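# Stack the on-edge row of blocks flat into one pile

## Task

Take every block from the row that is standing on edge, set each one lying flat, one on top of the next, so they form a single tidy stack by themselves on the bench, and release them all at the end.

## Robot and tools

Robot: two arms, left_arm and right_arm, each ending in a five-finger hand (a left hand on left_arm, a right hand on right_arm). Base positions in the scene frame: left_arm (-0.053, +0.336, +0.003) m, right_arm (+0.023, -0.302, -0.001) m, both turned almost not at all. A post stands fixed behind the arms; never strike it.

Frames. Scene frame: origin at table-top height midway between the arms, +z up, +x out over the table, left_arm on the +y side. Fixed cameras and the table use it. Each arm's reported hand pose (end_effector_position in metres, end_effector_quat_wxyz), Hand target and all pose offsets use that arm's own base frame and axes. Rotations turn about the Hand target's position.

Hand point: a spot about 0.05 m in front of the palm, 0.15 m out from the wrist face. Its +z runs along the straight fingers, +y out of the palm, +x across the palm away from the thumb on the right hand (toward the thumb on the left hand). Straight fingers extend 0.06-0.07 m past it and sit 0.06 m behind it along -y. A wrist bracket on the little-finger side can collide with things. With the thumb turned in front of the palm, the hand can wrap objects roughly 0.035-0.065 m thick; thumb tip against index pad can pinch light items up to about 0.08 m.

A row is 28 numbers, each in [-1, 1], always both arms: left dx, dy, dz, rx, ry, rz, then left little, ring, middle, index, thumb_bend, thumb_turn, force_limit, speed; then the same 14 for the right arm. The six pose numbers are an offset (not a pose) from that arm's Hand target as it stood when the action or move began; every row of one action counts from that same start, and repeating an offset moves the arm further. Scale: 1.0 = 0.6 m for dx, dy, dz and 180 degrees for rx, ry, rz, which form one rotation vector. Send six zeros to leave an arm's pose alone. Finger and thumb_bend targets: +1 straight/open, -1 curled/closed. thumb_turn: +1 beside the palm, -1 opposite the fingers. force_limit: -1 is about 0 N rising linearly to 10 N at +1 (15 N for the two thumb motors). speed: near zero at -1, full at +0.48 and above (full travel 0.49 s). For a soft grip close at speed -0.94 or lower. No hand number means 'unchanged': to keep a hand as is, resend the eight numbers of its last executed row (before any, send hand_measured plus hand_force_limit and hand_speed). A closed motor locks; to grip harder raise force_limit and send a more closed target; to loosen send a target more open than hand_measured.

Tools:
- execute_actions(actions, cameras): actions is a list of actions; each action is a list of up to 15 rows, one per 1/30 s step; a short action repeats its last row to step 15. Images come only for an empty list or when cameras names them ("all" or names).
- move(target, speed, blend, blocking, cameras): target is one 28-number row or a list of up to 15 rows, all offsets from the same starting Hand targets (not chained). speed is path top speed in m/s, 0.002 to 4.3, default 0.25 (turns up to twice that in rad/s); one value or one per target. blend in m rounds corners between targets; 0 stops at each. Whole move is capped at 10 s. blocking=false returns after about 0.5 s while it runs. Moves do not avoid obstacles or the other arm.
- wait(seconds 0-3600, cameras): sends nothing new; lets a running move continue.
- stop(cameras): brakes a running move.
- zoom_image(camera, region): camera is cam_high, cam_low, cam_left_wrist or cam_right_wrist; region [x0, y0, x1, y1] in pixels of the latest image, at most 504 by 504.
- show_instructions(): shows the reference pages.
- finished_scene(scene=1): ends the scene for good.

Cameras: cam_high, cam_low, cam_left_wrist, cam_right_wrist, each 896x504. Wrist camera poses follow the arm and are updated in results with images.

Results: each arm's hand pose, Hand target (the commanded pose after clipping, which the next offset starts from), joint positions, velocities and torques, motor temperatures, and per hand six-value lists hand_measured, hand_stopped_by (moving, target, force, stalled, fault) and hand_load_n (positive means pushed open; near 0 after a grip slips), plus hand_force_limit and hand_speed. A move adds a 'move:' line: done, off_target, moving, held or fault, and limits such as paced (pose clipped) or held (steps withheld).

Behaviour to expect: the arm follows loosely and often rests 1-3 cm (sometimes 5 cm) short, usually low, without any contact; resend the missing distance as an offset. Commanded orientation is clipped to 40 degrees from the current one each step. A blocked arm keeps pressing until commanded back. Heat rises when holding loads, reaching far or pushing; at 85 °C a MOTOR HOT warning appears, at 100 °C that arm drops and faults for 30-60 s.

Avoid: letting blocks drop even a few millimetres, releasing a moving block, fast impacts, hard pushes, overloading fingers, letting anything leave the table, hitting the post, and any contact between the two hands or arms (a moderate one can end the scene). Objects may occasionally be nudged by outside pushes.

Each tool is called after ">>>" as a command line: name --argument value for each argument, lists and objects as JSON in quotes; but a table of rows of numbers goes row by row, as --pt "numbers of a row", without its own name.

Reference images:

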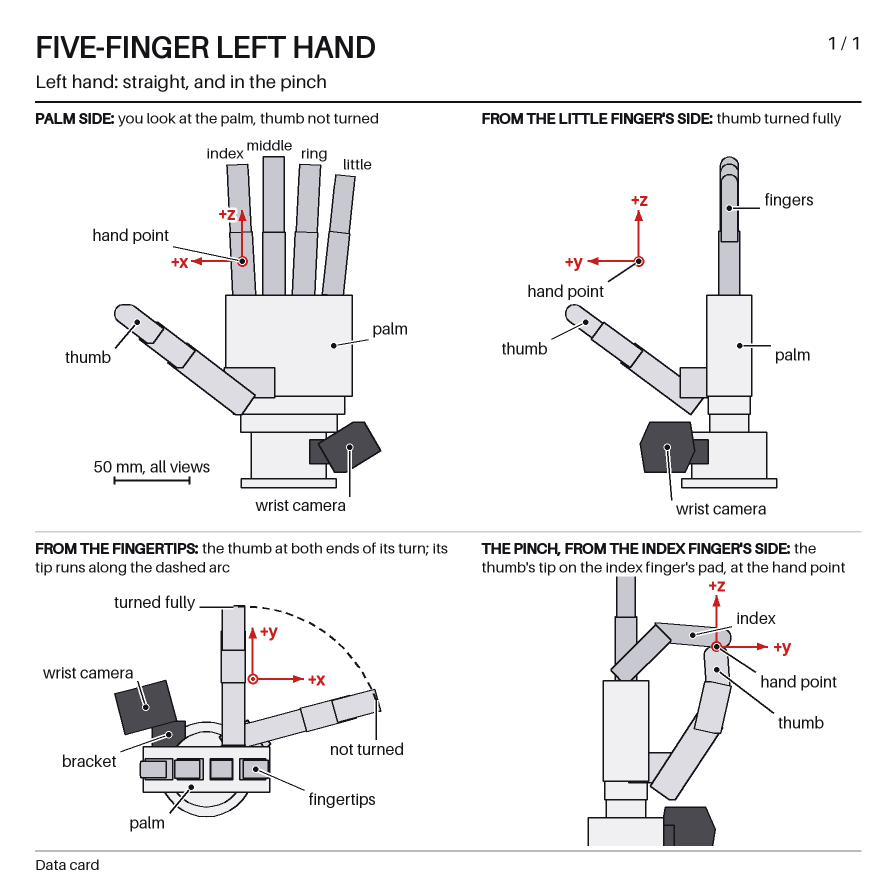

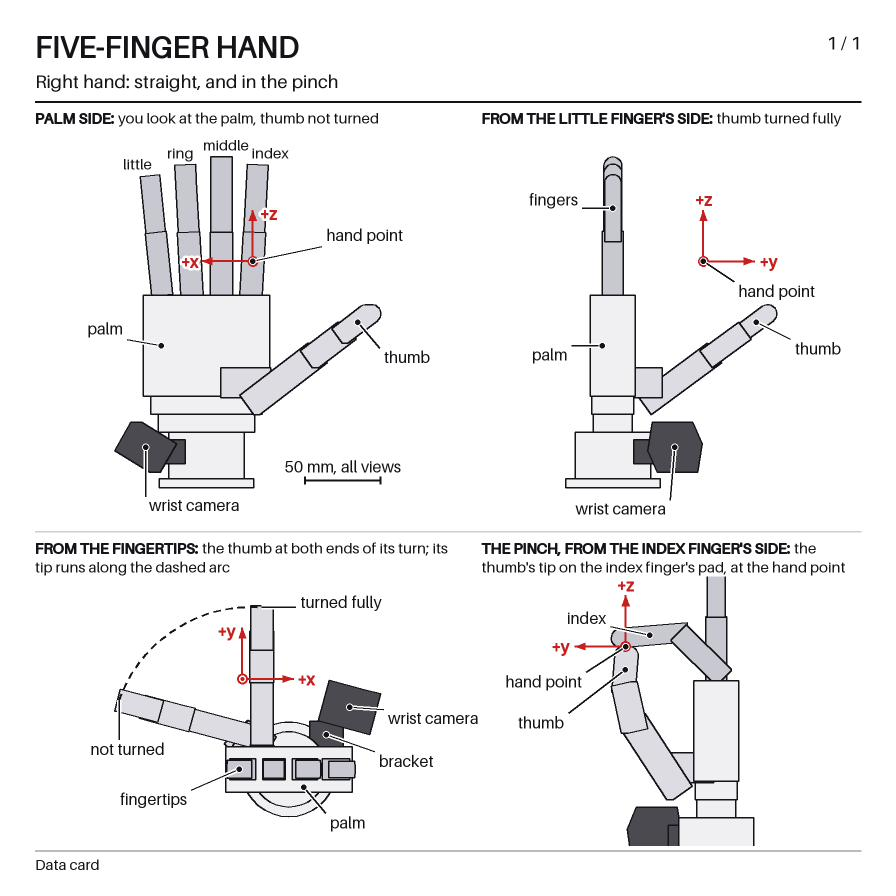

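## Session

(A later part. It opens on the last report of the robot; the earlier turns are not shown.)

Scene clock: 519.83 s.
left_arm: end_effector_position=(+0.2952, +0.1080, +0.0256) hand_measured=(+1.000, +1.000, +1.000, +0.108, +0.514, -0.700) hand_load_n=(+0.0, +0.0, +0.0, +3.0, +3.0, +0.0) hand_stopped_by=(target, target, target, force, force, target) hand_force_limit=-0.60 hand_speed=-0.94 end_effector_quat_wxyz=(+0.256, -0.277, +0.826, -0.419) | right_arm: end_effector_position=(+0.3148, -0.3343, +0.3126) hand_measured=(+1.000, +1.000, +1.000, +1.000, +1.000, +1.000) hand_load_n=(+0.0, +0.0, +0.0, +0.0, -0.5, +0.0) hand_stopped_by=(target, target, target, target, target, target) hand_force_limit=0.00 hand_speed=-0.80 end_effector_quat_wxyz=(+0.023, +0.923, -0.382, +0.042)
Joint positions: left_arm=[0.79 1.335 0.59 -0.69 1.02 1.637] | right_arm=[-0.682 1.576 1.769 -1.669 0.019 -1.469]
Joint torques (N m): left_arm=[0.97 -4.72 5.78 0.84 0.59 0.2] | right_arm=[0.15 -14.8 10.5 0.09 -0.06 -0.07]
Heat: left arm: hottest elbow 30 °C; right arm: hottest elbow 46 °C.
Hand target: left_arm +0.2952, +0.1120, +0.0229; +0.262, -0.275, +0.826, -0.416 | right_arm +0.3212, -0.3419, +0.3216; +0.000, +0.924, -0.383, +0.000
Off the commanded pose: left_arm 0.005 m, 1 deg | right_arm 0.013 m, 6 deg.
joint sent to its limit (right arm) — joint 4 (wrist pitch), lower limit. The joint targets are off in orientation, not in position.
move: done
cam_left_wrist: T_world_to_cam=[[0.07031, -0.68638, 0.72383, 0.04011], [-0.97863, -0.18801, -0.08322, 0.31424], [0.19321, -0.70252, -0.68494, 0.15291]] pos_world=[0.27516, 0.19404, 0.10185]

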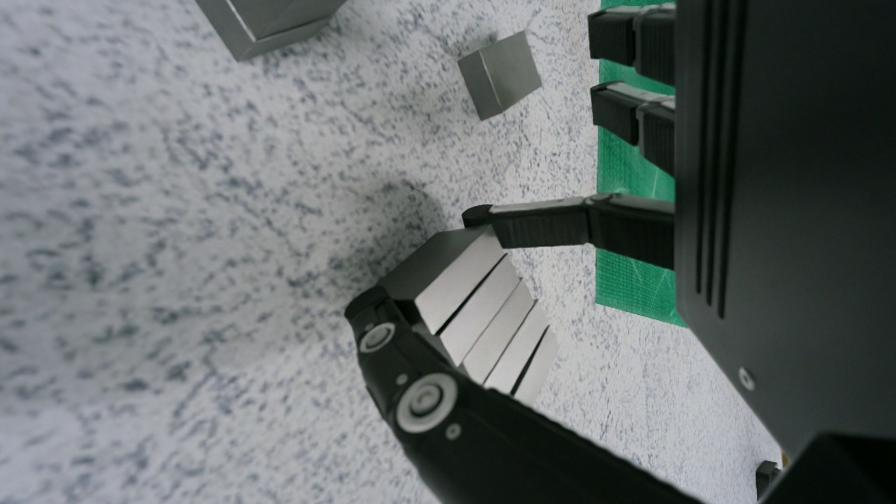

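>>> move --pt "0.018 0.018 0.04 0 0 0 1 1 1 0.0 0.4 -0.70 -0.6 -0.94 0 0 0 0 0 0 1 1 1 1 1 1 0 -0.8" --pt "0.018 0.018 0.12 0 0 0 1 1 1 0.0 0.4 -0.70 -0.6 -0.94 0 0 0 0 0 0 1 1 1 1 1 1 0 -0.8" --cameras '["cam_left_wrist"]' --speed 0.05 --blend 0.01

>>> zoom_image --camera "cam_left_wrist" --region '[300, 150, 552, 350]'

Scene clock: 524.37 s.
left_arm: end_effector_position=(+0.2935, +0.1065, +0.0761) hand_measured=(+1.000, +1.000, +1.000, +0.108, +0.514, -0.700) hand_load_n=(+0.0, +0.0, +0.0, +3.0, +3.0, +0.0) hand_stopped_by=(target, target, target, force, force, target) hand_force_limit=-0.60 hand_speed=-0.94 end_effector_quat_wxyz=(+0.240, -0.286, +0.824, -0.426) | right_arm: end_effector_position=(+0.3148, -0.3343, +0.3126) hand_measured=(+1.000, +1.000, +1.000, +1.000, +1.000, +1.000) hand_load_n=(+0.0, +0.0, +0.0, +0.0, +0.0, +0.0) hand_stopped_by=(target, target, target, target, target, target) hand_force_limit=0.00 hand_speed=-0.80 end_effector_quat_wxyz=(+0.023, +0.923, -0.382, +0.042)
Joint positions: left_arm=[0.79 1.245 0.678 -0.91 1.02 1.639] | right_arm=[-0.682 1.576 1.769 -1.669 0.019 -1.469]
Joint torques (N m): left_arm=[0.91 -5.66 10.32 -0.29 0.58 0.15] | right_arm=[0.15 -14.8 10.5 0.09 -0.06 -0.06]
Heat: left arm: hottest elbow 30 °C; right arm: hottest elbow 46 °C.
Hand target: left_arm +0.3060, +0.1228, +0.0949; +0.262, -0.275, +0.826, -0.416 | right_arm +0.3212, -0.3419, +0.3216; +0.000, +0.924, -0.383, +0.000
Off the commanded pose: left_arm 0.028 m, 3 deg | right_arm 0.013 m, 6 deg.
joint sent to its limit (right arm) — joint 4 (wrist pitch), lower limit. The joint targets are off in orientation, not in position.
move: off_target (left_arm)
cam_left_wrist: T_world_to_cam=[[0.08997, -0.66632, 0.74022, -0.00645], [-0.98058, -0.1893, -0.05121, 0.31488], [0.17425, -0.72124, -0.67041, 0.1932]] pos_world=[0.27568, 0.19466, 0.15042]

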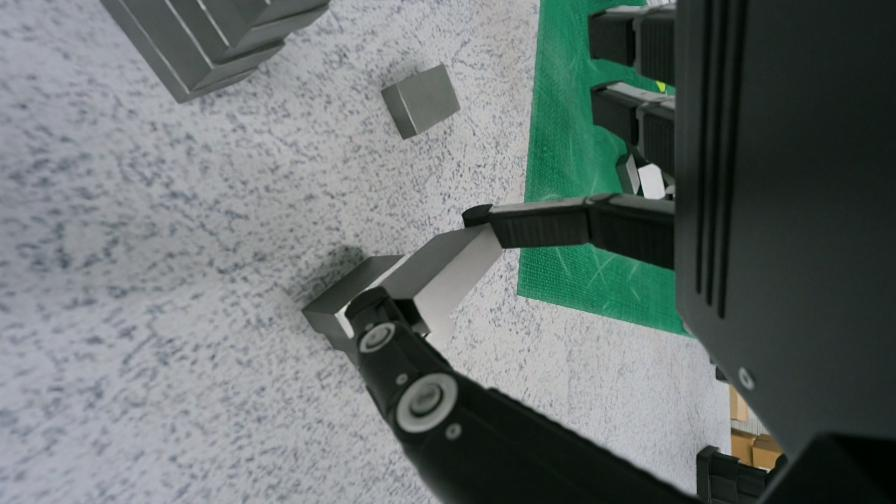

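Scaled by 2.000.

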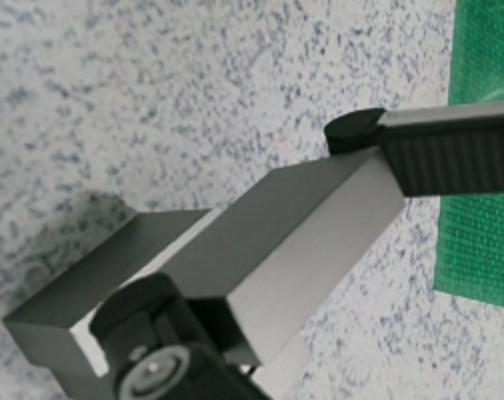

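>>> move --pt "0.02 -0.02 0.083 0.02 -0.021 0 1 1 1 0.0 0.4 -0.70 -0.6 -0.94 0 0 0 0 0 0 1 1 1 1 1 1 0 -0.8" --pt "0.198 -0.2213 0.067 0.2607 -0.2739 0 1 1 1 0.0 0.4 -0.70 -0.6 -0.94 0 0 0 0 0 0 1 1 1 1 1 1 0 -0.8" --pt "0.198 -0.2213 -0.05 0.2607 -0.2739 0 1 1 1 0.0 0.4 -0.70 -0.6 -0.94 0 0 0 0 0 0 1 1 1 1 1 1 0 -0.8" --cameras '["cam_left_wrist","cam_high"]' --speed 0.1 --blend 0.02

>>> zoom_image --camera "cam_left_wrist" --region '[300, 150, 552, 350]'

Scene clock: 538.03 s.
left_arm: end_effector_position=(+0.4237, -0.0068, +0.0545) hand_measured=(+1.000, +1.000, +1.000, +0.108, +0.514, -0.700) hand_load_n=(+0.0, +0.0, +0.0, +3.5, +3.5, +0.5) hand_stopped_by=(target, target, target, force, force, target) hand_force_limit=-0.60 hand_speed=-0.94 end_effector_quat_wxyz=(+0.646, +0.030, +0.750, -0.141) | right_arm: end_effector_position=(+0.3148, -0.3343, +0.3126) hand_measured=(+1.000, +1.000, +1.000, +1.000, +1.000, +1.000) hand_load_n=(+0.0, +0.0, +0.0, +0.0, +0.0, +0.0) hand_stopped_by=(target, target, target, target, target, target) hand_force_limit=0.00 hand_speed=-0.80 end_effector_quat_wxyz=(+0.023, +0.923, -0.382, +0.042)
Joint positions: left_arm=[-0.048 1.598 0.173 1.295 0.206 1.422] | right_arm=[-0.682 1.576 1.769 -1.669 0.019 -1.469]
Joint torques (N m): left_arm=[-0.5 -5.6 2.71 2.96 -0.23 0.28] | right_arm=[0.09 -14.8 10.5 0.1 -0.06 -0.07]
Heat: left arm: hottest elbow 31 °C; right arm: hottest elbow 47 °C.
Hand target: left_arm +0.4247, -0.0100, +0.0648; +0.659, +0.042, +0.739, -0.137 | right_arm +0.3212, -0.3419, +0.3216; +0.000, +0.924, -0.383, +0.000
Off the commanded pose: left_arm 0.011 m, 2 deg | right_arm 0.013 m, 6 deg.
joint sent to its limit (right arm) — joint 4 (wrist pitch), lower limit. The joint targets are off in orientation, not in position.
move: off_target (left_arm)
cam_left_wrist: T_world_to_cam=[[-0.21724, -0.9703, -0.10638, 0.09658], [-0.56409, 0.21373, -0.79757, 0.287], [0.79662, -0.11325, -0.59377, -0.18942]] pos_world=[0.33377, 0.01092, 0.1267]
Images, in order (width x height): cam_high 896x504, cam_left_wrist 896x504.

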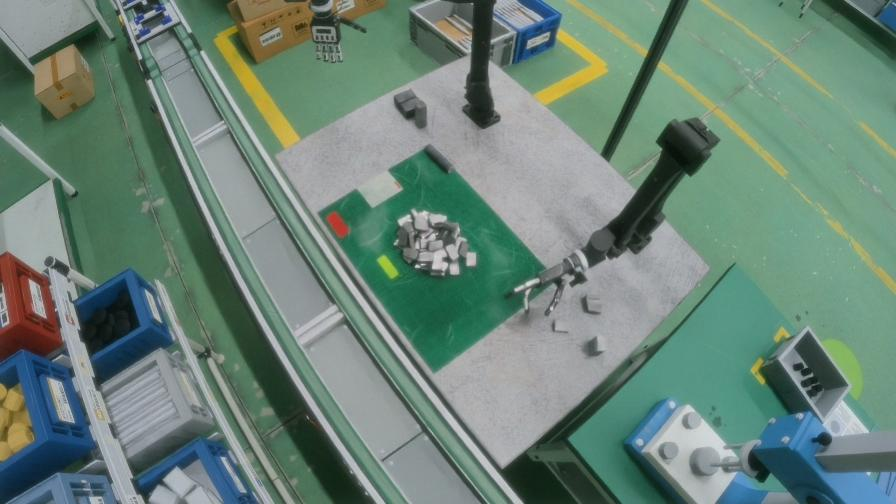

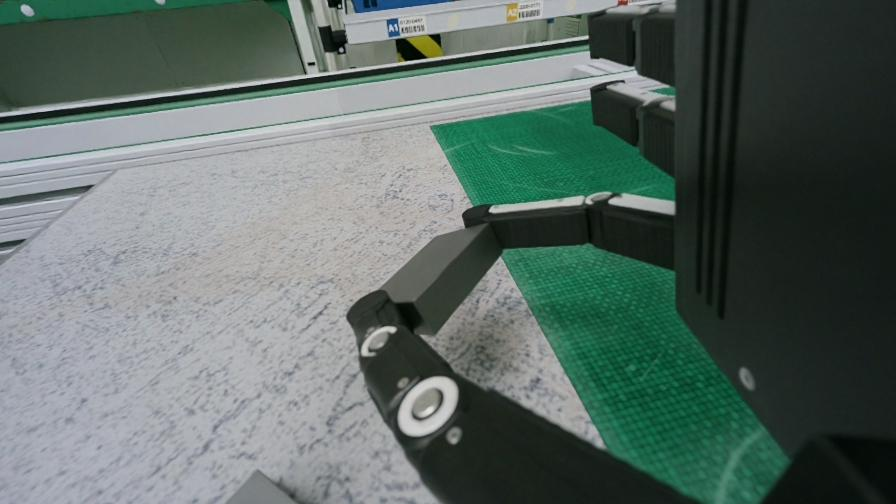

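Scaled by 2.000.

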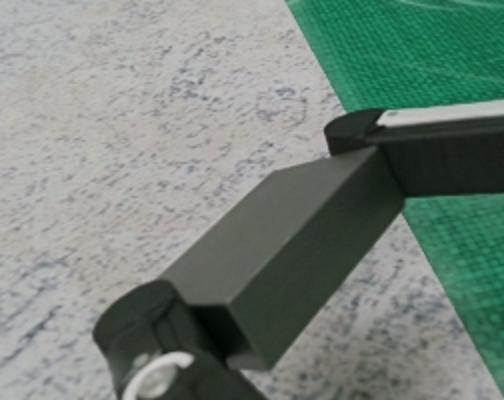

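>>> move --target '[0.033,0.012,-0.055,0,0,0, 1,1,1,0.0,0.4,-0.70,-0.6,-0.94, 0,0,0,0,0,0,1,1,1,1,1,1,0,-0.8]' --cameras '["cam_left_wrist"]' --speed 0.05

>>> zoom_image --camera "cam_left_wrist" --region '[300, 150, 552, 350]'

Scene clock: 549.00 s.
left_arm: end_effector_position=(+0.4339, -0.0074, +0.0184) hand_measured=(+1.000, +1.000, +1.000, +0.108, +0.514, -0.700) hand_load_n=(+0.0, +0.0, +0.0, +3.5, +3.0, +0.5) hand_stopped_by=(target, target, target, force, force, target) hand_force_limit=-0.60 hand_speed=-0.94 end_effector_quat_wxyz=(+0.639, +0.035, +0.755, -0.146) | right_arm: end_effector_position=(+0.3148, -0.3343, +0.3126) hand_measured=(+1.000, +1.000, +1.000, +1.000, +1.000, +1.000) hand_load_n=(+0.0, +0.0, +0.5, +0.0, +0.0, +0.0) hand_stopped_by=(target, target, target, target, target, target) hand_force_limit=0.00 hand_speed=-0.80 end_effector_quat_wxyz=(+0.023, +0.923, -0.382, +0.042)
Joint positions: left_arm=[-0.037 1.831 0.213 1.473 0.232 1.426] | right_arm=[-0.682 1.576 1.769 -1.669 0.019 -1.469]
Joint torques (N m): left_arm=[1.03 -6.65 2.81 2.93 0.03 0.29] | right_arm=[0.15 -14.74 10.5 0.1 -0.06 -0.06]
Heat: left arm: hottest elbow 30 °C; right arm: hottest elbow 47 °C.
Hand target: left_arm +0.4445, -0.0029, +0.0318; +0.658, +0.042, +0.739, -0.138 | right_arm +0.3212, -0.3419, +0.3216; +0.000, +0.924, -0.383, +0.000
Off the commanded pose: left_arm 0.018 m, 3 deg | right_arm 0.013 m, 6 deg.
joint sent to its limit (right arm) — joint 4 (wrist pitch), lower limit. The joint targets are off in orientation, not in position.
move: off_target (left_arm)
cam_left_wrist: T_world_to_cam=[[-0.23313, -0.9669, -0.10371, 0.10124], [-0.57294, 0.22274, -0.78875, 0.26779], [0.78574, -0.12447, -0.6059, -0.21415]] pos_world=[0.3453, 0.01158, 0.09197]

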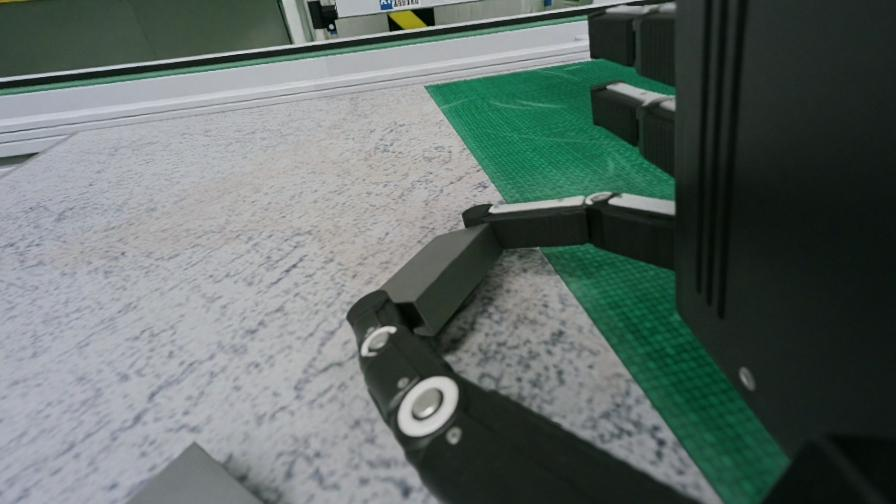

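Scaled by 2.000.

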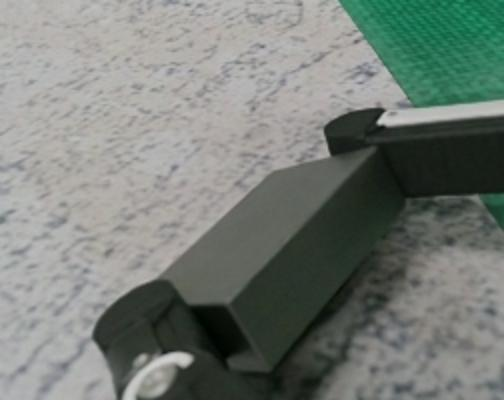

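>>> move --target '[-0.022,-0.014,-0.012,0,0,0, 1,1,1,0.0,0.4,-0.70,-0.6,-0.94, 0,0,0,0,0,0,1,1,1,1,1,1,0,-0.8]' --cameras '["cam_left_wrist"]' --speed 0.03

>>> zoom_image --camera "cam_left_wrist" --region '[300, 150, 552, 350]'

Scene clock: 554.00 s.
left_arm: end_effector_position=(+0.4311, -0.0080, +0.0178) hand_measured=(+1.000, +1.000, +1.000, +0.108, +0.514, -0.700) hand_load_n=(+0.0, +0.0, +0.0, +3.5, +3.0, +0.5) hand_stopped_by=(target, target, target, force, force, target) hand_force_limit=-0.60 hand_speed=-0.94 end_effector_quat_wxyz=(+0.648, +0.032, +0.748, -0.140) | right_arm: end_effector_position=(+0.3148, -0.3343, +0.3126) hand_measured=(+1.000, +1.000, +1.000, +1.000, +1.000, +1.000) hand_load_n=(+0.0, +0.0, +0.0, +0.0, +0.0, +0.0) hand_stopped_by=(target, target, target, target, target, target) hand_force_limit=0.00 hand_speed=-0.80 end_effector_quat_wxyz=(+0.023, +0.923, -0.382, +0.042)
Joint positions: left_arm=[-0.052 1.877 0.206 1.546 0.203 1.426] | right_arm=[-0.682 1.576 1.769 -1.669 0.019 -1.469]
Joint torques (N m): left_arm=[-0.56 -6.53 0.91 2.92 -0.23 0.25] | right_arm=[0.09 -14.74 10.5 0.09 -0.06 -0.06]
Heat: left arm: hottest elbow 30 °C; right arm: hottest elbow 47 °C.
Hand target: left_arm +0.4313, -0.0112, +0.0246; +0.658, +0.042, +0.739, -0.137 | right_arm +0.3212, -0.3419, +0.3216; +0.000, +0.924, -0.383, +0.000
Off the commanded pose: left_arm 0.008 m, 2 deg | right_arm 0.013 m, 6 deg.
joint sent to its limit (left arm) — joint 4 (wrist pitch), upper limit. The joint targets still meet the commanded pose.
joint sent to its limit (right arm) — joint 4 (wrist pitch), lower limit. The joint targets are off in orientation, not in position.
move: done
cam_left_wrist: T_world_to_cam=[[-0.21783, -0.96961, -0.11138, 0.0934], [-0.55908, 0.2175, -0.80007, 0.25997], [0.79999, -0.11201, -0.58947, -0.21872]] pos_world=[0.34066, 0.00952, 0.08947]

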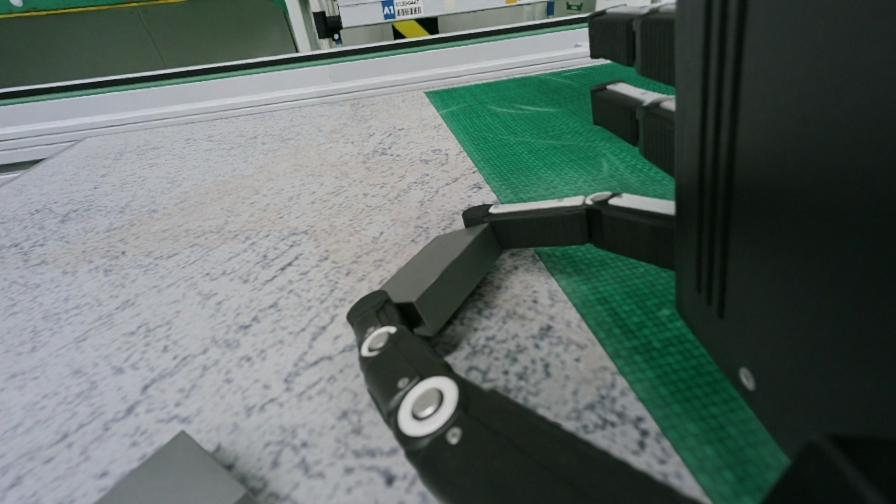

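Scaled by 2.000.

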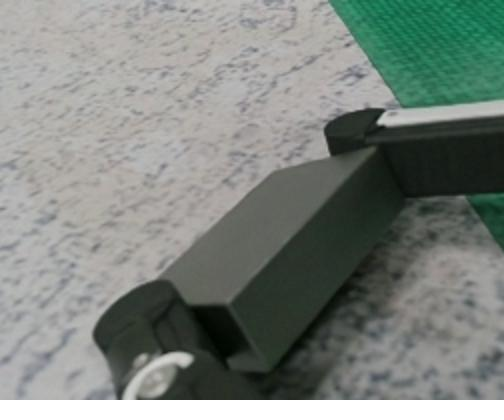

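>>> move --target '[-0.004,-0.006,-0.010,0,0,0, 1,1,1,0.0,0.4,-0.70,-0.6,-0.94, 0,0,0,0,0,0,1,1,1,1,1,1,0,-0.8]' --cameras '["cam_left_wrist"]' --speed 0.03

>>> zoom_image --camera "cam_left_wrist" --region '[300, 150, 552, 350]'

Scene clock: 557.23 s.
left_arm: end_effector_position=(+0.4298, -0.0109, +0.0140) hand_measured=(+1.000, +1.000, +1.000, +0.108, +0.514, -0.700) hand_load_n=(+0.0, +0.0, +0.0, +3.5, +3.0, +0.0) hand_stopped_by=(target, target, target, force, force, target) hand_force_limit=-0.60 hand_speed=-0.94 end_effector_quat_wxyz=(+0.645, +0.032, +0.751, -0.139) | right_arm: end_effector_position=(+0.3148, -0.3343, +0.3126) hand_measured=(+1.000, +1.000, +1.000, +1.000, +1.000, +1.000) hand_load_n=(+0.0, +0.0, +0.0, +0.0, +0.0, +0.0) hand_stopped_by=(target, target, target, target, target, target) hand_force_limit=0.00 hand_speed=-0.80 end_effector_quat_wxyz=(+0.023, +0.923, -0.382, +0.042)
Joint positions: left_arm=[-0.067 1.888 0.206 1.549 0.186 1.426] | right_arm=[-0.682 1.576 1.769 -1.669 0.019 -1.469]
Joint torques (N m): left_arm=[-0.56 -6.42 0.76 2.82 -0.2 0.24] | right_arm=[0.09 -14.74 10.5 0.1 -0.06 -0.07]
Heat: left arm: hottest elbow 29 °C; right arm: hottest elbow 47 °C.
Hand target: left_arm +0.4289, -0.0149, +0.0186; +0.658, +0.042, +0.739, -0.138 | right_arm +0.3212, -0.3419, +0.3216; +0.000, +0.924, -0.383, +0.000
Off the commanded pose: left_arm 0.006 m, 2 deg | right_arm 0.013 m, 6 deg.
joint sent to its limit (left arm) — joint 4 (wrist pitch), upper limit. The joint targets still meet the commanded pose.
joint sent to its limit (right arm) — joint 4 (wrist pitch), lower limit. The joint targets are off in orientation, not in position.
move: done
cam_left_wrist: T_world_to_cam=[[-0.21668, -0.96977, -0.11221, 0.08938], [-0.56612, 0.21845, -0.79485, 0.25987], [0.79534, -0.1087, -0.59634, -0.21814]] pos_world=[0.33998, 0.0062, 0.0865]

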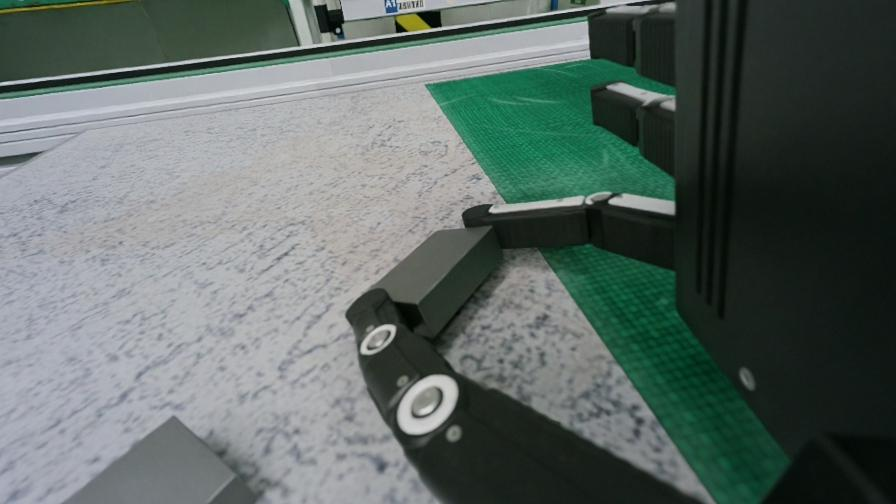

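Scaled by 2.000.

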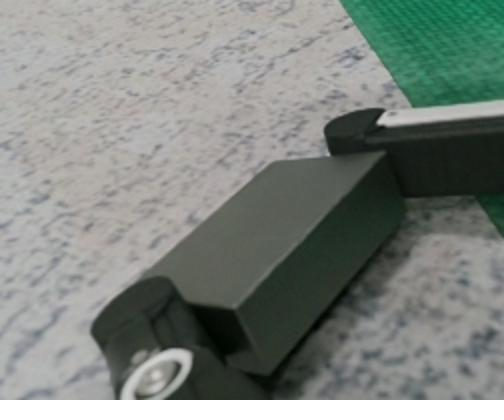

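>>> move --target '[-0.006,-0.006,-0.006,0,0,0, 1,1,1,0.0,0.4,-0.70,-0.6,-0.94, 0,0,0,0,0,0,1,1,1,1,1,1,0,-0.8]' --cameras '["cam_left_wrist"]' --speed 0.03

>>> zoom_image --camera "cam_left_wrist" --region '[300, 150, 552, 350]'

Scene clock: 560.77 s.
left_arm: end_effector_position=(+0.4270, -0.0148, +0.0115) hand_measured=(+1.000, +1.000, +1.000, +0.108, +0.514, -0.700) hand_load_n=(+0.0, +0.0, +0.0, +4.0, +3.0, +0.0) hand_stopped_by=(target, target, target, force, force, target) hand_force_limit=-0.60 hand_speed=-0.94 end_effector_quat_wxyz=(+0.641, +0.032, +0.754, -0.138) | right_arm: end_effector_position=(+0.3148, -0.3343, +0.3126) hand_measured=(+1.000, +1.000, +1.000, +1.000, +1.000, +1.000) hand_load_n=(+0.0, +0.0, +0.0, +0.0, +0.0, +0.0) hand_stopped_by=(target, target, target, target, target, target) hand_force_limit=0.00 hand_speed=-0.80 end_effector_quat_wxyz=(+0.023, +0.923, -0.382, +0.042)
Joint positions: left_arm=[-0.084 1.892 0.201 1.549 0.169 1.426] | right_arm=[-0.682 1.576 1.769 -1.669 0.019 -1.469]
Joint torques (N m): left_arm=[-0.56 -6.3 0.65 2.81 -0.22 0.22] | right_arm=[0.15 -14.74 10.5 0.1 -0.06 -0.07]
Heat: left arm: hottest elbow 29 °C; right arm: hottest elbow 47 °C.
Hand target: left_arm +0.4254, -0.0185, +0.0151; +0.659, +0.042, +0.739, -0.137 | right_arm +0.3212, -0.3419, +0.3216; +0.000, +0.924, -0.383, +0.000
Off the commanded pose: left_arm 0.005 m, 3 deg | right_arm 0.013 m, 6 deg.
joint sent to its limit (left arm) — joint 4 (wrist pitch), upper limit. The joint targets still meet the commanded pose.
joint sent to its limit (right arm) — joint 4 (wrist pitch), lower limit. The joint targets are off in orientation, not in position.
move: off_target (left_arm)
cam_left_wrist: T_world_to_cam=[[-0.21845, -0.96925, -0.11324, 0.08559], [-0.5724, 0.22125, -0.78956, 0.2597], [0.79034, -0.10767, -0.60314, -0.21554]] pos_world=[0.3377, 0.0023, 0.08474]

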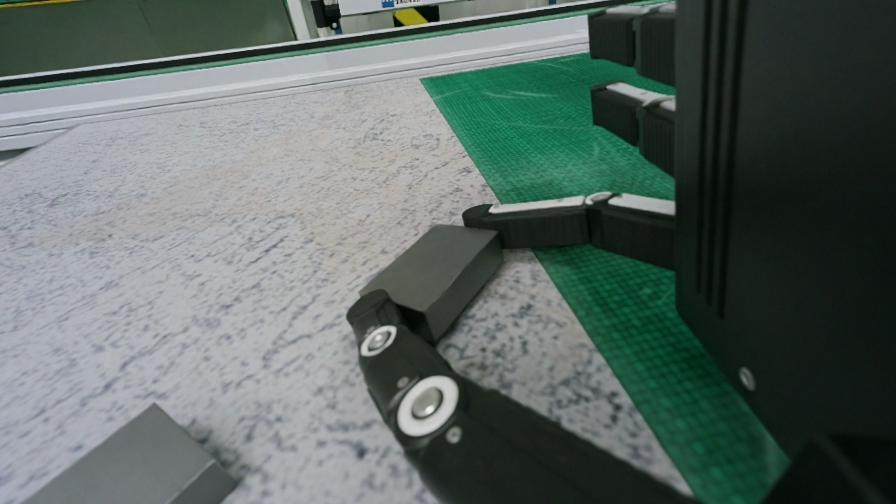

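Scaled by 2.000.

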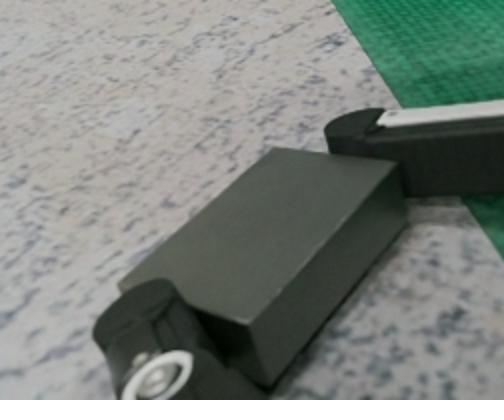

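>>> move --pt "0 0 0.1 0 0 0 1 1 1 0.0 0.4 -0.70 -0.6 -0.94 0 0 0 0 0 0 1 1 1 1 1 1 0 -0.8" --pt "-0.089 0.1308 0.1 0 0 0.011 1 1 1 0.0 0.4 -0.70 -0.6 -0.94 0 0 0 0 0 0 1 1 1 1 1 1 0 -0.8" --pt "-0.089 0.1308 0.06 0 0 0.011 1 1 1 0.0 0.4 -0.70 -0.6 -0.94 0 0 0 0 0 0 1 1 1 1 1 1 0 -0.8" --cameras '["cam_left_wrist"]' --speed 0.07 --blend 0.01

>>> zoom_image --camera "cam_left_wrist" --region '[300, 150, 552, 350]'

Scene clock: 591.50 s.
left_arm: end_effector_position=(+0.3707, +0.0556, +0.0426) hand_measured=(+1.000, +1.000, +1.000, +0.108, +0.514, -0.700) hand_load_n=(+0.0, +0.0, +0.0, +3.5, +3.0, +0.5) hand_stopped_by=(target, target, target, force, force, target) hand_force_limit=-0.60 hand_speed=-0.94 end_effector_quat_wxyz=(+0.649, +0.021, +0.748, -0.137) | right_arm: end_effector_position=(+0.3148, -0.3343, +0.3126) hand_measured=(+1.000, +1.000, +1.000, +1.000, +1.000, +1.000) hand_load_n=(+0.0, +0.5, +0.0, +0.5, -0.5, +0.0) hand_stopped_by=(target, target, target, target, target, target) hand_force_limit=0.00 hand_speed=-0.80 end_effector_quat_wxyz=(+0.023, +0.923, -0.382, +0.042)
Joint positions: left_arm=[0.266 1.692 0.051 1.503 0.498 1.458] | right_arm=[-0.682 1.576 1.769 -1.669 0.019 -1.469]
Joint torques (N m): left_arm=[1.03 -4.31 1.28 2.85 0.06 0.26] | right_arm=[0.09 -14.68 10.48 0.1 -0.06 -0.06]
Heat: left arm: hottest shoulder 28 °C; right arm: hottest elbow 47 °C.
Hand target: left_arm +0.3719, +0.0600, +0.0511; +0.661, +0.029, +0.739, -0.126 | right_arm +0.3212, -0.3419, +0.3216; +0.000, +0.924, -0.383, +0.000
Off the commanded pose: left_arm 0.010 m, 2 deg | right_arm 0.013 m, 6 deg.
joint sent to its limit (right arm) — joint 4 (wrist pitch), lower limit. The joint targets are off in orientation, not in position.
move: done
cam_left_wrist: T_world_to_cam=[[-0.19739, -0.97496, -0.10245, 0.13701], [-0.5645, 0.19848, -0.80121, 0.23535], [0.80148, -0.10032, -0.58954, -0.14982]] pos_world=[0.27998, 0.07184, 0.11428]

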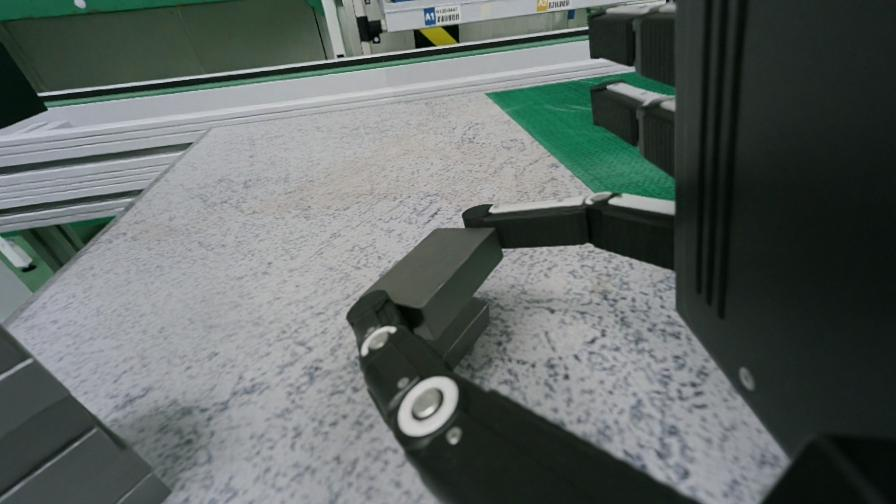

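Scaled by 2.000.

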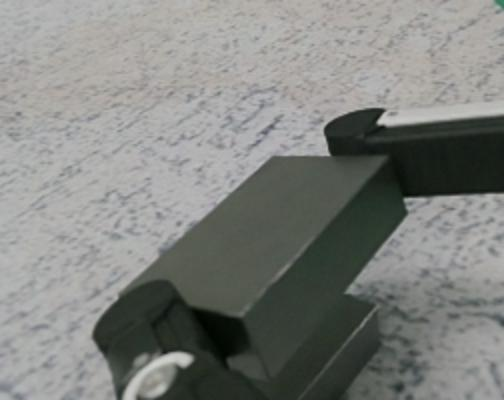

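>>> move --target '[0.0018,0.0072,-0.022,0,0,0.006, 1,1,1,0.0,0.4,-0.70,-0.6,-0.94, 0,0,0,0,0,0,1,1,1,1,1,1,0,-0.8]' --cameras '["cam_left_wrist"]' --speed 0.03

>>> zoom_image --camera "cam_left_wrist" --region '[300, 150, 552, 350]'

Scene clock: 612.13 s.
left_arm: end_effector_position=(+0.3671, +0.0570, +0.0285) hand_measured=(+1.000, +1.000, +1.000, +0.108, +0.514, -0.700) hand_load_n=(+0.0, +0.0, +0.5, +3.5, +3.0, +0.5) hand_stopped_by=(target, target, target, force, force, target) hand_force_limit=-0.60 hand_speed=-0.94 end_effector_quat_wxyz=(+0.639, +0.014, +0.757, -0.136) | right_arm: end_effector_position=(+0.3148, -0.3343, +0.3126) hand_measured=(+1.000, +1.000, +1.000, +1.000, +1.000, +1.000) hand_load_n=(+0.5, +0.0, +0.0, +0.0, +0.0, +0.0) hand_stopped_by=(target, target, target, target, target, target) hand_force_limit=0.00 hand_speed=-0.80 end_effector_quat_wxyz=(+0.023, +0.923, -0.382, +0.042)
Joint positions: left_arm=[0.267 1.766 0.051 1.547 0.489 1.46] | right_arm=[-0.682 1.576 1.769 -1.669 0.019 -1.469]
Joint torques (N m): left_arm=[1.03 -4.48 1.54 2.86 -0.19 0.29] | right_arm=[0.15 -14.8 10.5 0.09 -0.06 -0.07]
Heat: left arm: hottest shoulder 28 °C; right arm: hottest elbow 47 °C.
Hand target: left_arm +0.3730, +0.0643, +0.0378; +0.662, +0.022, +0.740, -0.120 | right_arm +0.3212, -0.3419, +0.3216; +0.000, +0.924, -0.383, +0.000
Off the commanded pose: left_arm 0.013 m, 4 deg | right_arm 0.013 m, 6 deg.
joint sent to its limit (left arm) — joint 4 (wrist pitch), upper limit. The joint targets still meet the commanded pose.
joint sent to its limit (right arm) — joint 4 (wrist pitch), lower limit. The joint targets are off in orientation, not in position.
move: off_target (left_arm)
cam_left_wrist: T_world_to_cam=[[-0.19052, -0.97729, -0.09279, 0.13361], [-0.58902, 0.18942, -0.78561, 0.23079], [0.78534, -0.09502, -0.61173, -0.14892]] pos_world=[0.27835, 0.07271, 0.10261]

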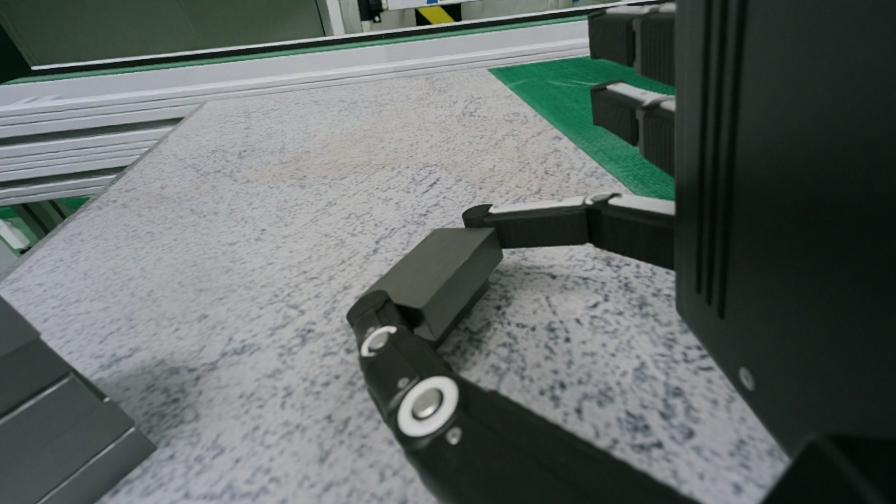

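Scaled by 2.000.

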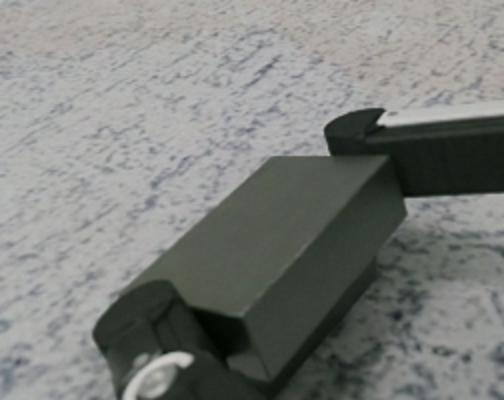

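>>> move --pt "0.01 0.007 0.03 0 0 0 1 1 1 0.0 0.4 -0.70 -0.6 -0.94 0 0 0 0 0 0 1 1 1 1 1 1 0 -0.8" --pt "0.008 0.005 -0.001 0 0 0 1 1 1 0.0 0.4 -0.70 -0.6 -0.94 0 0 0 0 0 0 1 1 1 1 1 1 0 -0.8" --cameras '["cam_left_wrist"]' --speed 0.03

>>> zoom_image --camera "cam_left_wrist" --region '[300, 150, 552, 350]'

Scene clock: 617.80 s.
left_arm: end_effector_position=(+0.3704, +0.0619, +0.0275) hand_measured=(+1.000, +1.000, +1.000, +0.108, +0.514, -0.700) hand_load_n=(+0.0, +0.0, +0.0, +3.5, +3.0, +0.5) hand_stopped_by=(target, target, target, force, force, target) hand_force_limit=-0.60 hand_speed=-0.94 end_effector_quat_wxyz=(+0.640, +0.011, +0.757, -0.133) | right_arm: end_effector_position=(+0.3148, -0.3343, +0.3126) hand_measured=(+1.000, +1.000, +1.000, +1.000, +1.000, +1.000) hand_load_n=(-0.5, +0.0, +0.0, +0.0, +0.0, +0.0) hand_stopped_by=(target, target, target, target, target, target) hand_force_limit=0.00 hand_speed=-0.80 end_effector_quat_wxyz=(+0.023, +0.923, -0.382, +0.042)
Joint positions: left_arm=[0.28 1.776 0.062 1.547 0.494 1.46] | right_arm=[-0.682 1.576 1.769 -1.669 0.019 -1.469]
Joint torques (N m): left_arm=[0.73 -4.6 1.81 2.88 -0.06 0.28] | right_arm=[0.09 -14.74 10.51 0.12 -0.05 -0.07]
Heat: left arm: hottest shoulder 28 °C; right arm: hottest elbow 47 °C.
Hand target: left_arm +0.3779, +0.0674, +0.0373; +0.662, +0.022, +0.739, -0.120 | right_arm +0.3212, -0.3419, +0.3216; +0.000, +0.924, -0.383, +0.000
Off the commanded pose: left_arm 0.013 m, 4 deg | right_arm 0.013 m, 6 deg.
joint sent to its limit (left arm) — joint 4 (wrist pitch), upper limit. The joint targets still meet the commanded pose.
joint sent to its limit (right arm) — joint 4 (wrist pitch), lower limit. The joint targets are off in orientation, not in position.
move: off_target (left_arm)
cam_left_wrist: T_world_to_cam=[[-0.18253, -0.97879, -0.09304, 0.13604], [-0.58916, 0.18465, -0.78663, 0.23141], [0.78713, -0.08877, -0.61037, -0.15268]] pos_world=[0.28135, 0.07687, 0.1015]

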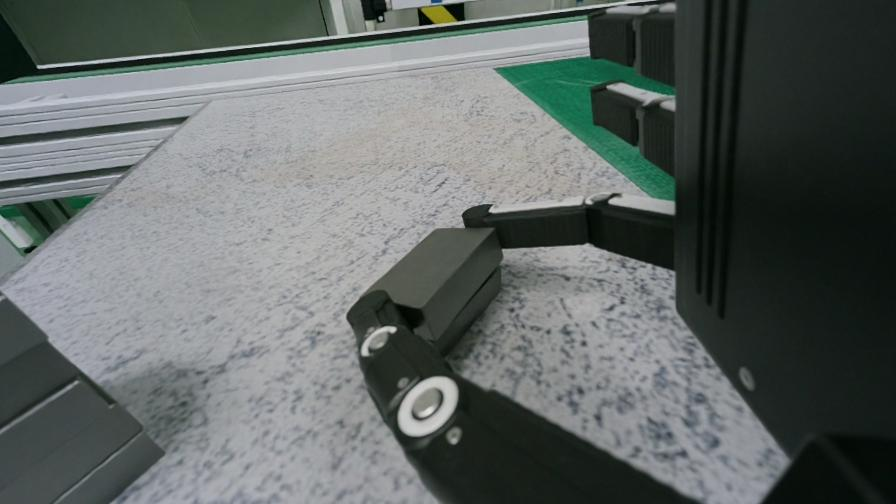

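Scaled by 2.000.

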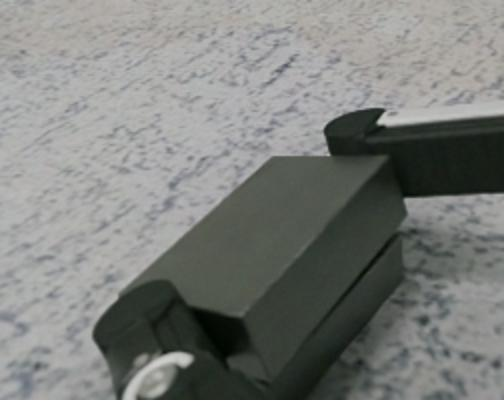

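>>> move --target '[0.003,0.0,-0.009,0,0,0, 1,1,1,0.0,0.4,-0.70,-0.6,-0.94, 0,0,0,0,0,0,1,1,1,1,1,1,0,-0.8]' --cameras '["cam_left_wrist"]' --speed 0.02

>>> zoom_image --camera "cam_left_wrist" --region '[300, 150, 552, 350]'

Scene clock: 633.13 s.
left_arm: end_effector_position=(+0.3732, +0.0629, +0.0245) hand_measured=(+1.000, +1.000, +1.000, +0.108, +0.514, -0.700) hand_load_n=(+0.0, +0.0, +0.0, +3.5, +3.0, +0.0) hand_stopped_by=(target, target, target, force, force, target) hand_force_limit=-0.60 hand_speed=-0.94 end_effector_quat_wxyz=(+0.639, +0.013, +0.758, -0.132) | right_arm: end_effector_position=(+0.3148, -0.3343, +0.3126) hand_measured=(+1.000, +1.000, +1.000, +1.000, +1.000, +1.000) hand_load_n=(+0.0, -0.5, -0.5, +0.0, +0.0, +0.0) hand_stopped_by=(target, target, target, target, target, target) hand_force_limit=0.00 hand_speed=-0.80 end_effector_quat_wxyz=(+0.023, +0.923, -0.382, +0.042)
Joint positions: left_arm=[0.28 1.793 0.072 1.551 0.494 1.466] | right_arm=[-0.682 1.576 1.769 -1.669 0.019 -1.469]
Joint torques (N m): left_arm=[0.56 -4.54 1.66 2.7 -0.11 0.26] | right_arm=[0.21 -14.74 10.51 0.09 -0.06 -0.07]
Motor temperatures (°C): left_arm=[24 28 27 22 24 24] | right_arm=[26 25 48 25 22 24]
Heat: left arm: hottest shoulder 28 °C; right arm: hottest elbow 48 °C.
Hand target: left_arm +0.3797, +0.0674, +0.0319; +0.662, +0.022, +0.739, -0.120 | right_arm +0.3212, -0.3419, +0.3216; +0.000, +0.924, -0.383, +0.000
Off the commanded pose: left_arm 0.011 m, 4 deg | right_arm 0.013 m, 6 deg.
joint sent to its limit (left arm) — joint 4 (wrist pitch), upper limit. The joint targets still meet the commanded pose.
joint sent to its limit (right arm) — joint 4 (wrist pitch), lower limit. The joint targets are off in orientation, not in position.
move: off_target (left_arm)
cam_left_wrist: T_world_to_cam=[[-0.18368, -0.97822, -0.09666, 0.13778], [-0.59148, 0.18853, -0.78397, 0.23108], [0.78512, -0.08683, -0.61322, -0.156]] pos_world=[0.28446, 0.07767, 0.09881]

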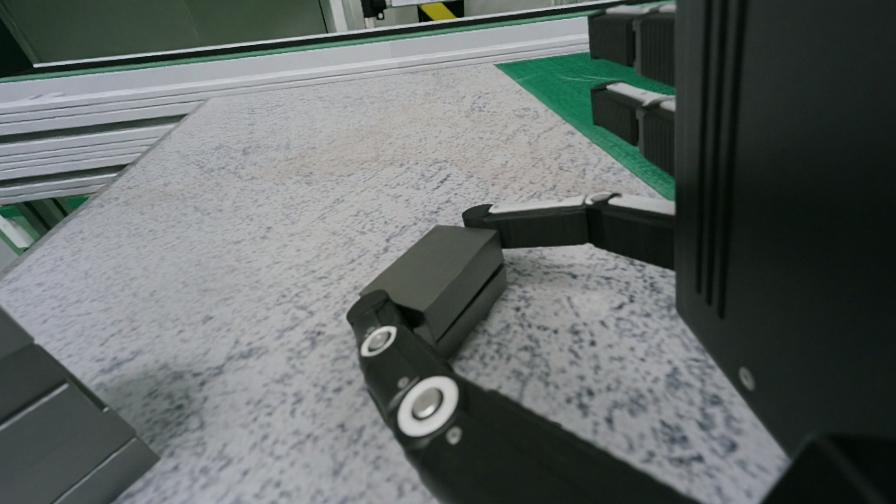

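Scaled by 2.000.

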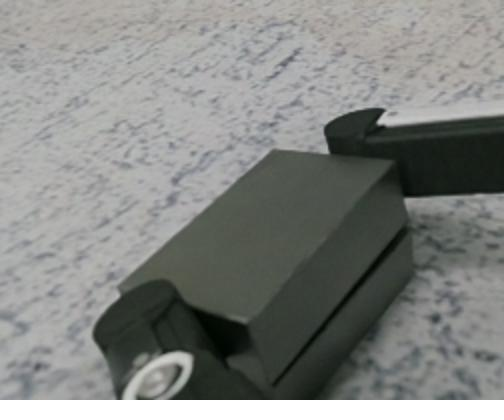

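>>> move --target '[-0.001,-0.001,-0.005,0,0,0, 1,1,1,0.0,0.4,-0.70,-0.6,-0.94, 0,0,0,0,0,0,1,1,1,1,1,1,0,-0.8]' --cameras '["cam_left_wrist"]' --speed 0.02

>>> zoom_image --camera "cam_left_wrist" --region '[300, 150, 552, 350]'

Scene clock: 638.50 s.
left_arm: end_effector_position=(+0.3725, +0.0628, +0.0220) hand_measured=(+1.000, +1.000, +1.000, +0.108, +0.514, -0.700) hand_load_n=(+0.0, +0.0, +0.0, +3.5, +3.5, +0.0) hand_stopped_by=(target, target, target, force, force, target) hand_force_limit=-0.60 hand_speed=-0.94 end_effector_quat_wxyz=(+0.636, +0.013, +0.760, -0.132) | right_arm: end_effector_position=(+0.3148, -0.3343, +0.3126) hand_measured=(+1.000, +1.000, +1.000, +1.000, +1.000, +1.000) hand_load_n=(+0.0, +0.0, +0.0, +0.0, +0.0, +0.0) hand_stopped_by=(target, target, target, target, target, target) hand_force_limit=0.00 hand_speed=-0.80 end_effector_quat_wxyz=(+0.023, +0.923, -0.382, +0.042)
Joint positions: left_arm=[0.28 1.8 0.072 1.551 0.494 1.469] | right_arm=[-0.682 1.576 1.769 -1.669 0.019 -1.469]
Joint torques (N m): left_arm=[0.38 -4.48 1.61 2.69 -0.15 0.26] | right_arm=[0.09 -14.8 10.52 0.09 -0.06 -0.07]
Heat: left arm: hottest shoulder 28 °C; right arm: hottest elbow 48 °C.
Hand target: left_arm +0.3791, +0.0668, +0.0290; +0.662, +0.022, +0.739, -0.120 | right_arm +0.3212, -0.3419, +0.3216; +0.000, +0.924, -0.383, +0.000
Off the commanded pose: left_arm 0.010 m, 4 deg | right_arm 0.013 m, 6 deg.
joint sent to its limit (left arm) — joint 4 (wrist pitch), upper limit. The joint targets still meet the commanded pose.
joint sent to its limit (right arm) — joint 4 (wrist pitch), lower limit. The joint targets are off in orientation, not in position.
move: off_target (left_arm)
cam_left_wrist: T_world_to_cam=[[-0.18471, -0.97809, -0.09603, 0.13767], [-0.59639, 0.18922, -0.78008, 0.23042], [0.78116, -0.08682, -0.61827, -0.15532]] pos_world=[0.28418, 0.07757, 0.09694]

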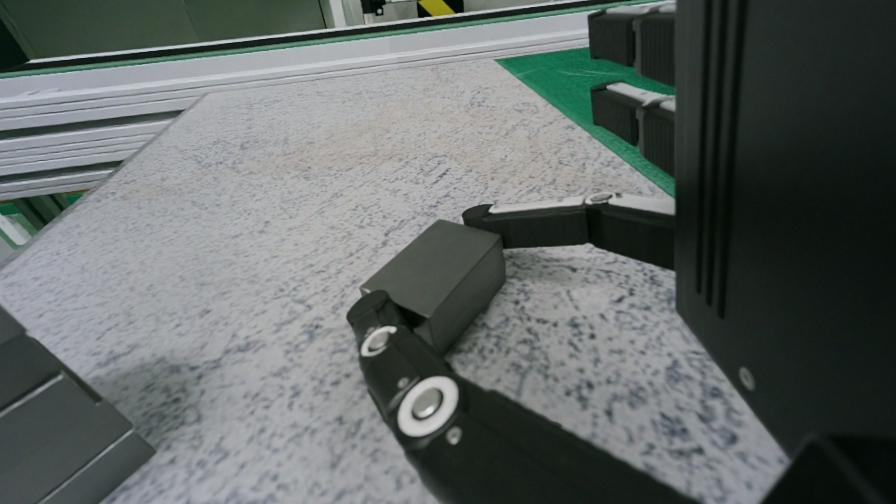

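Scaled by 2.000.

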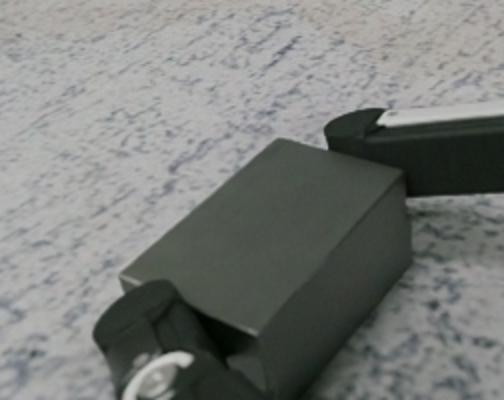

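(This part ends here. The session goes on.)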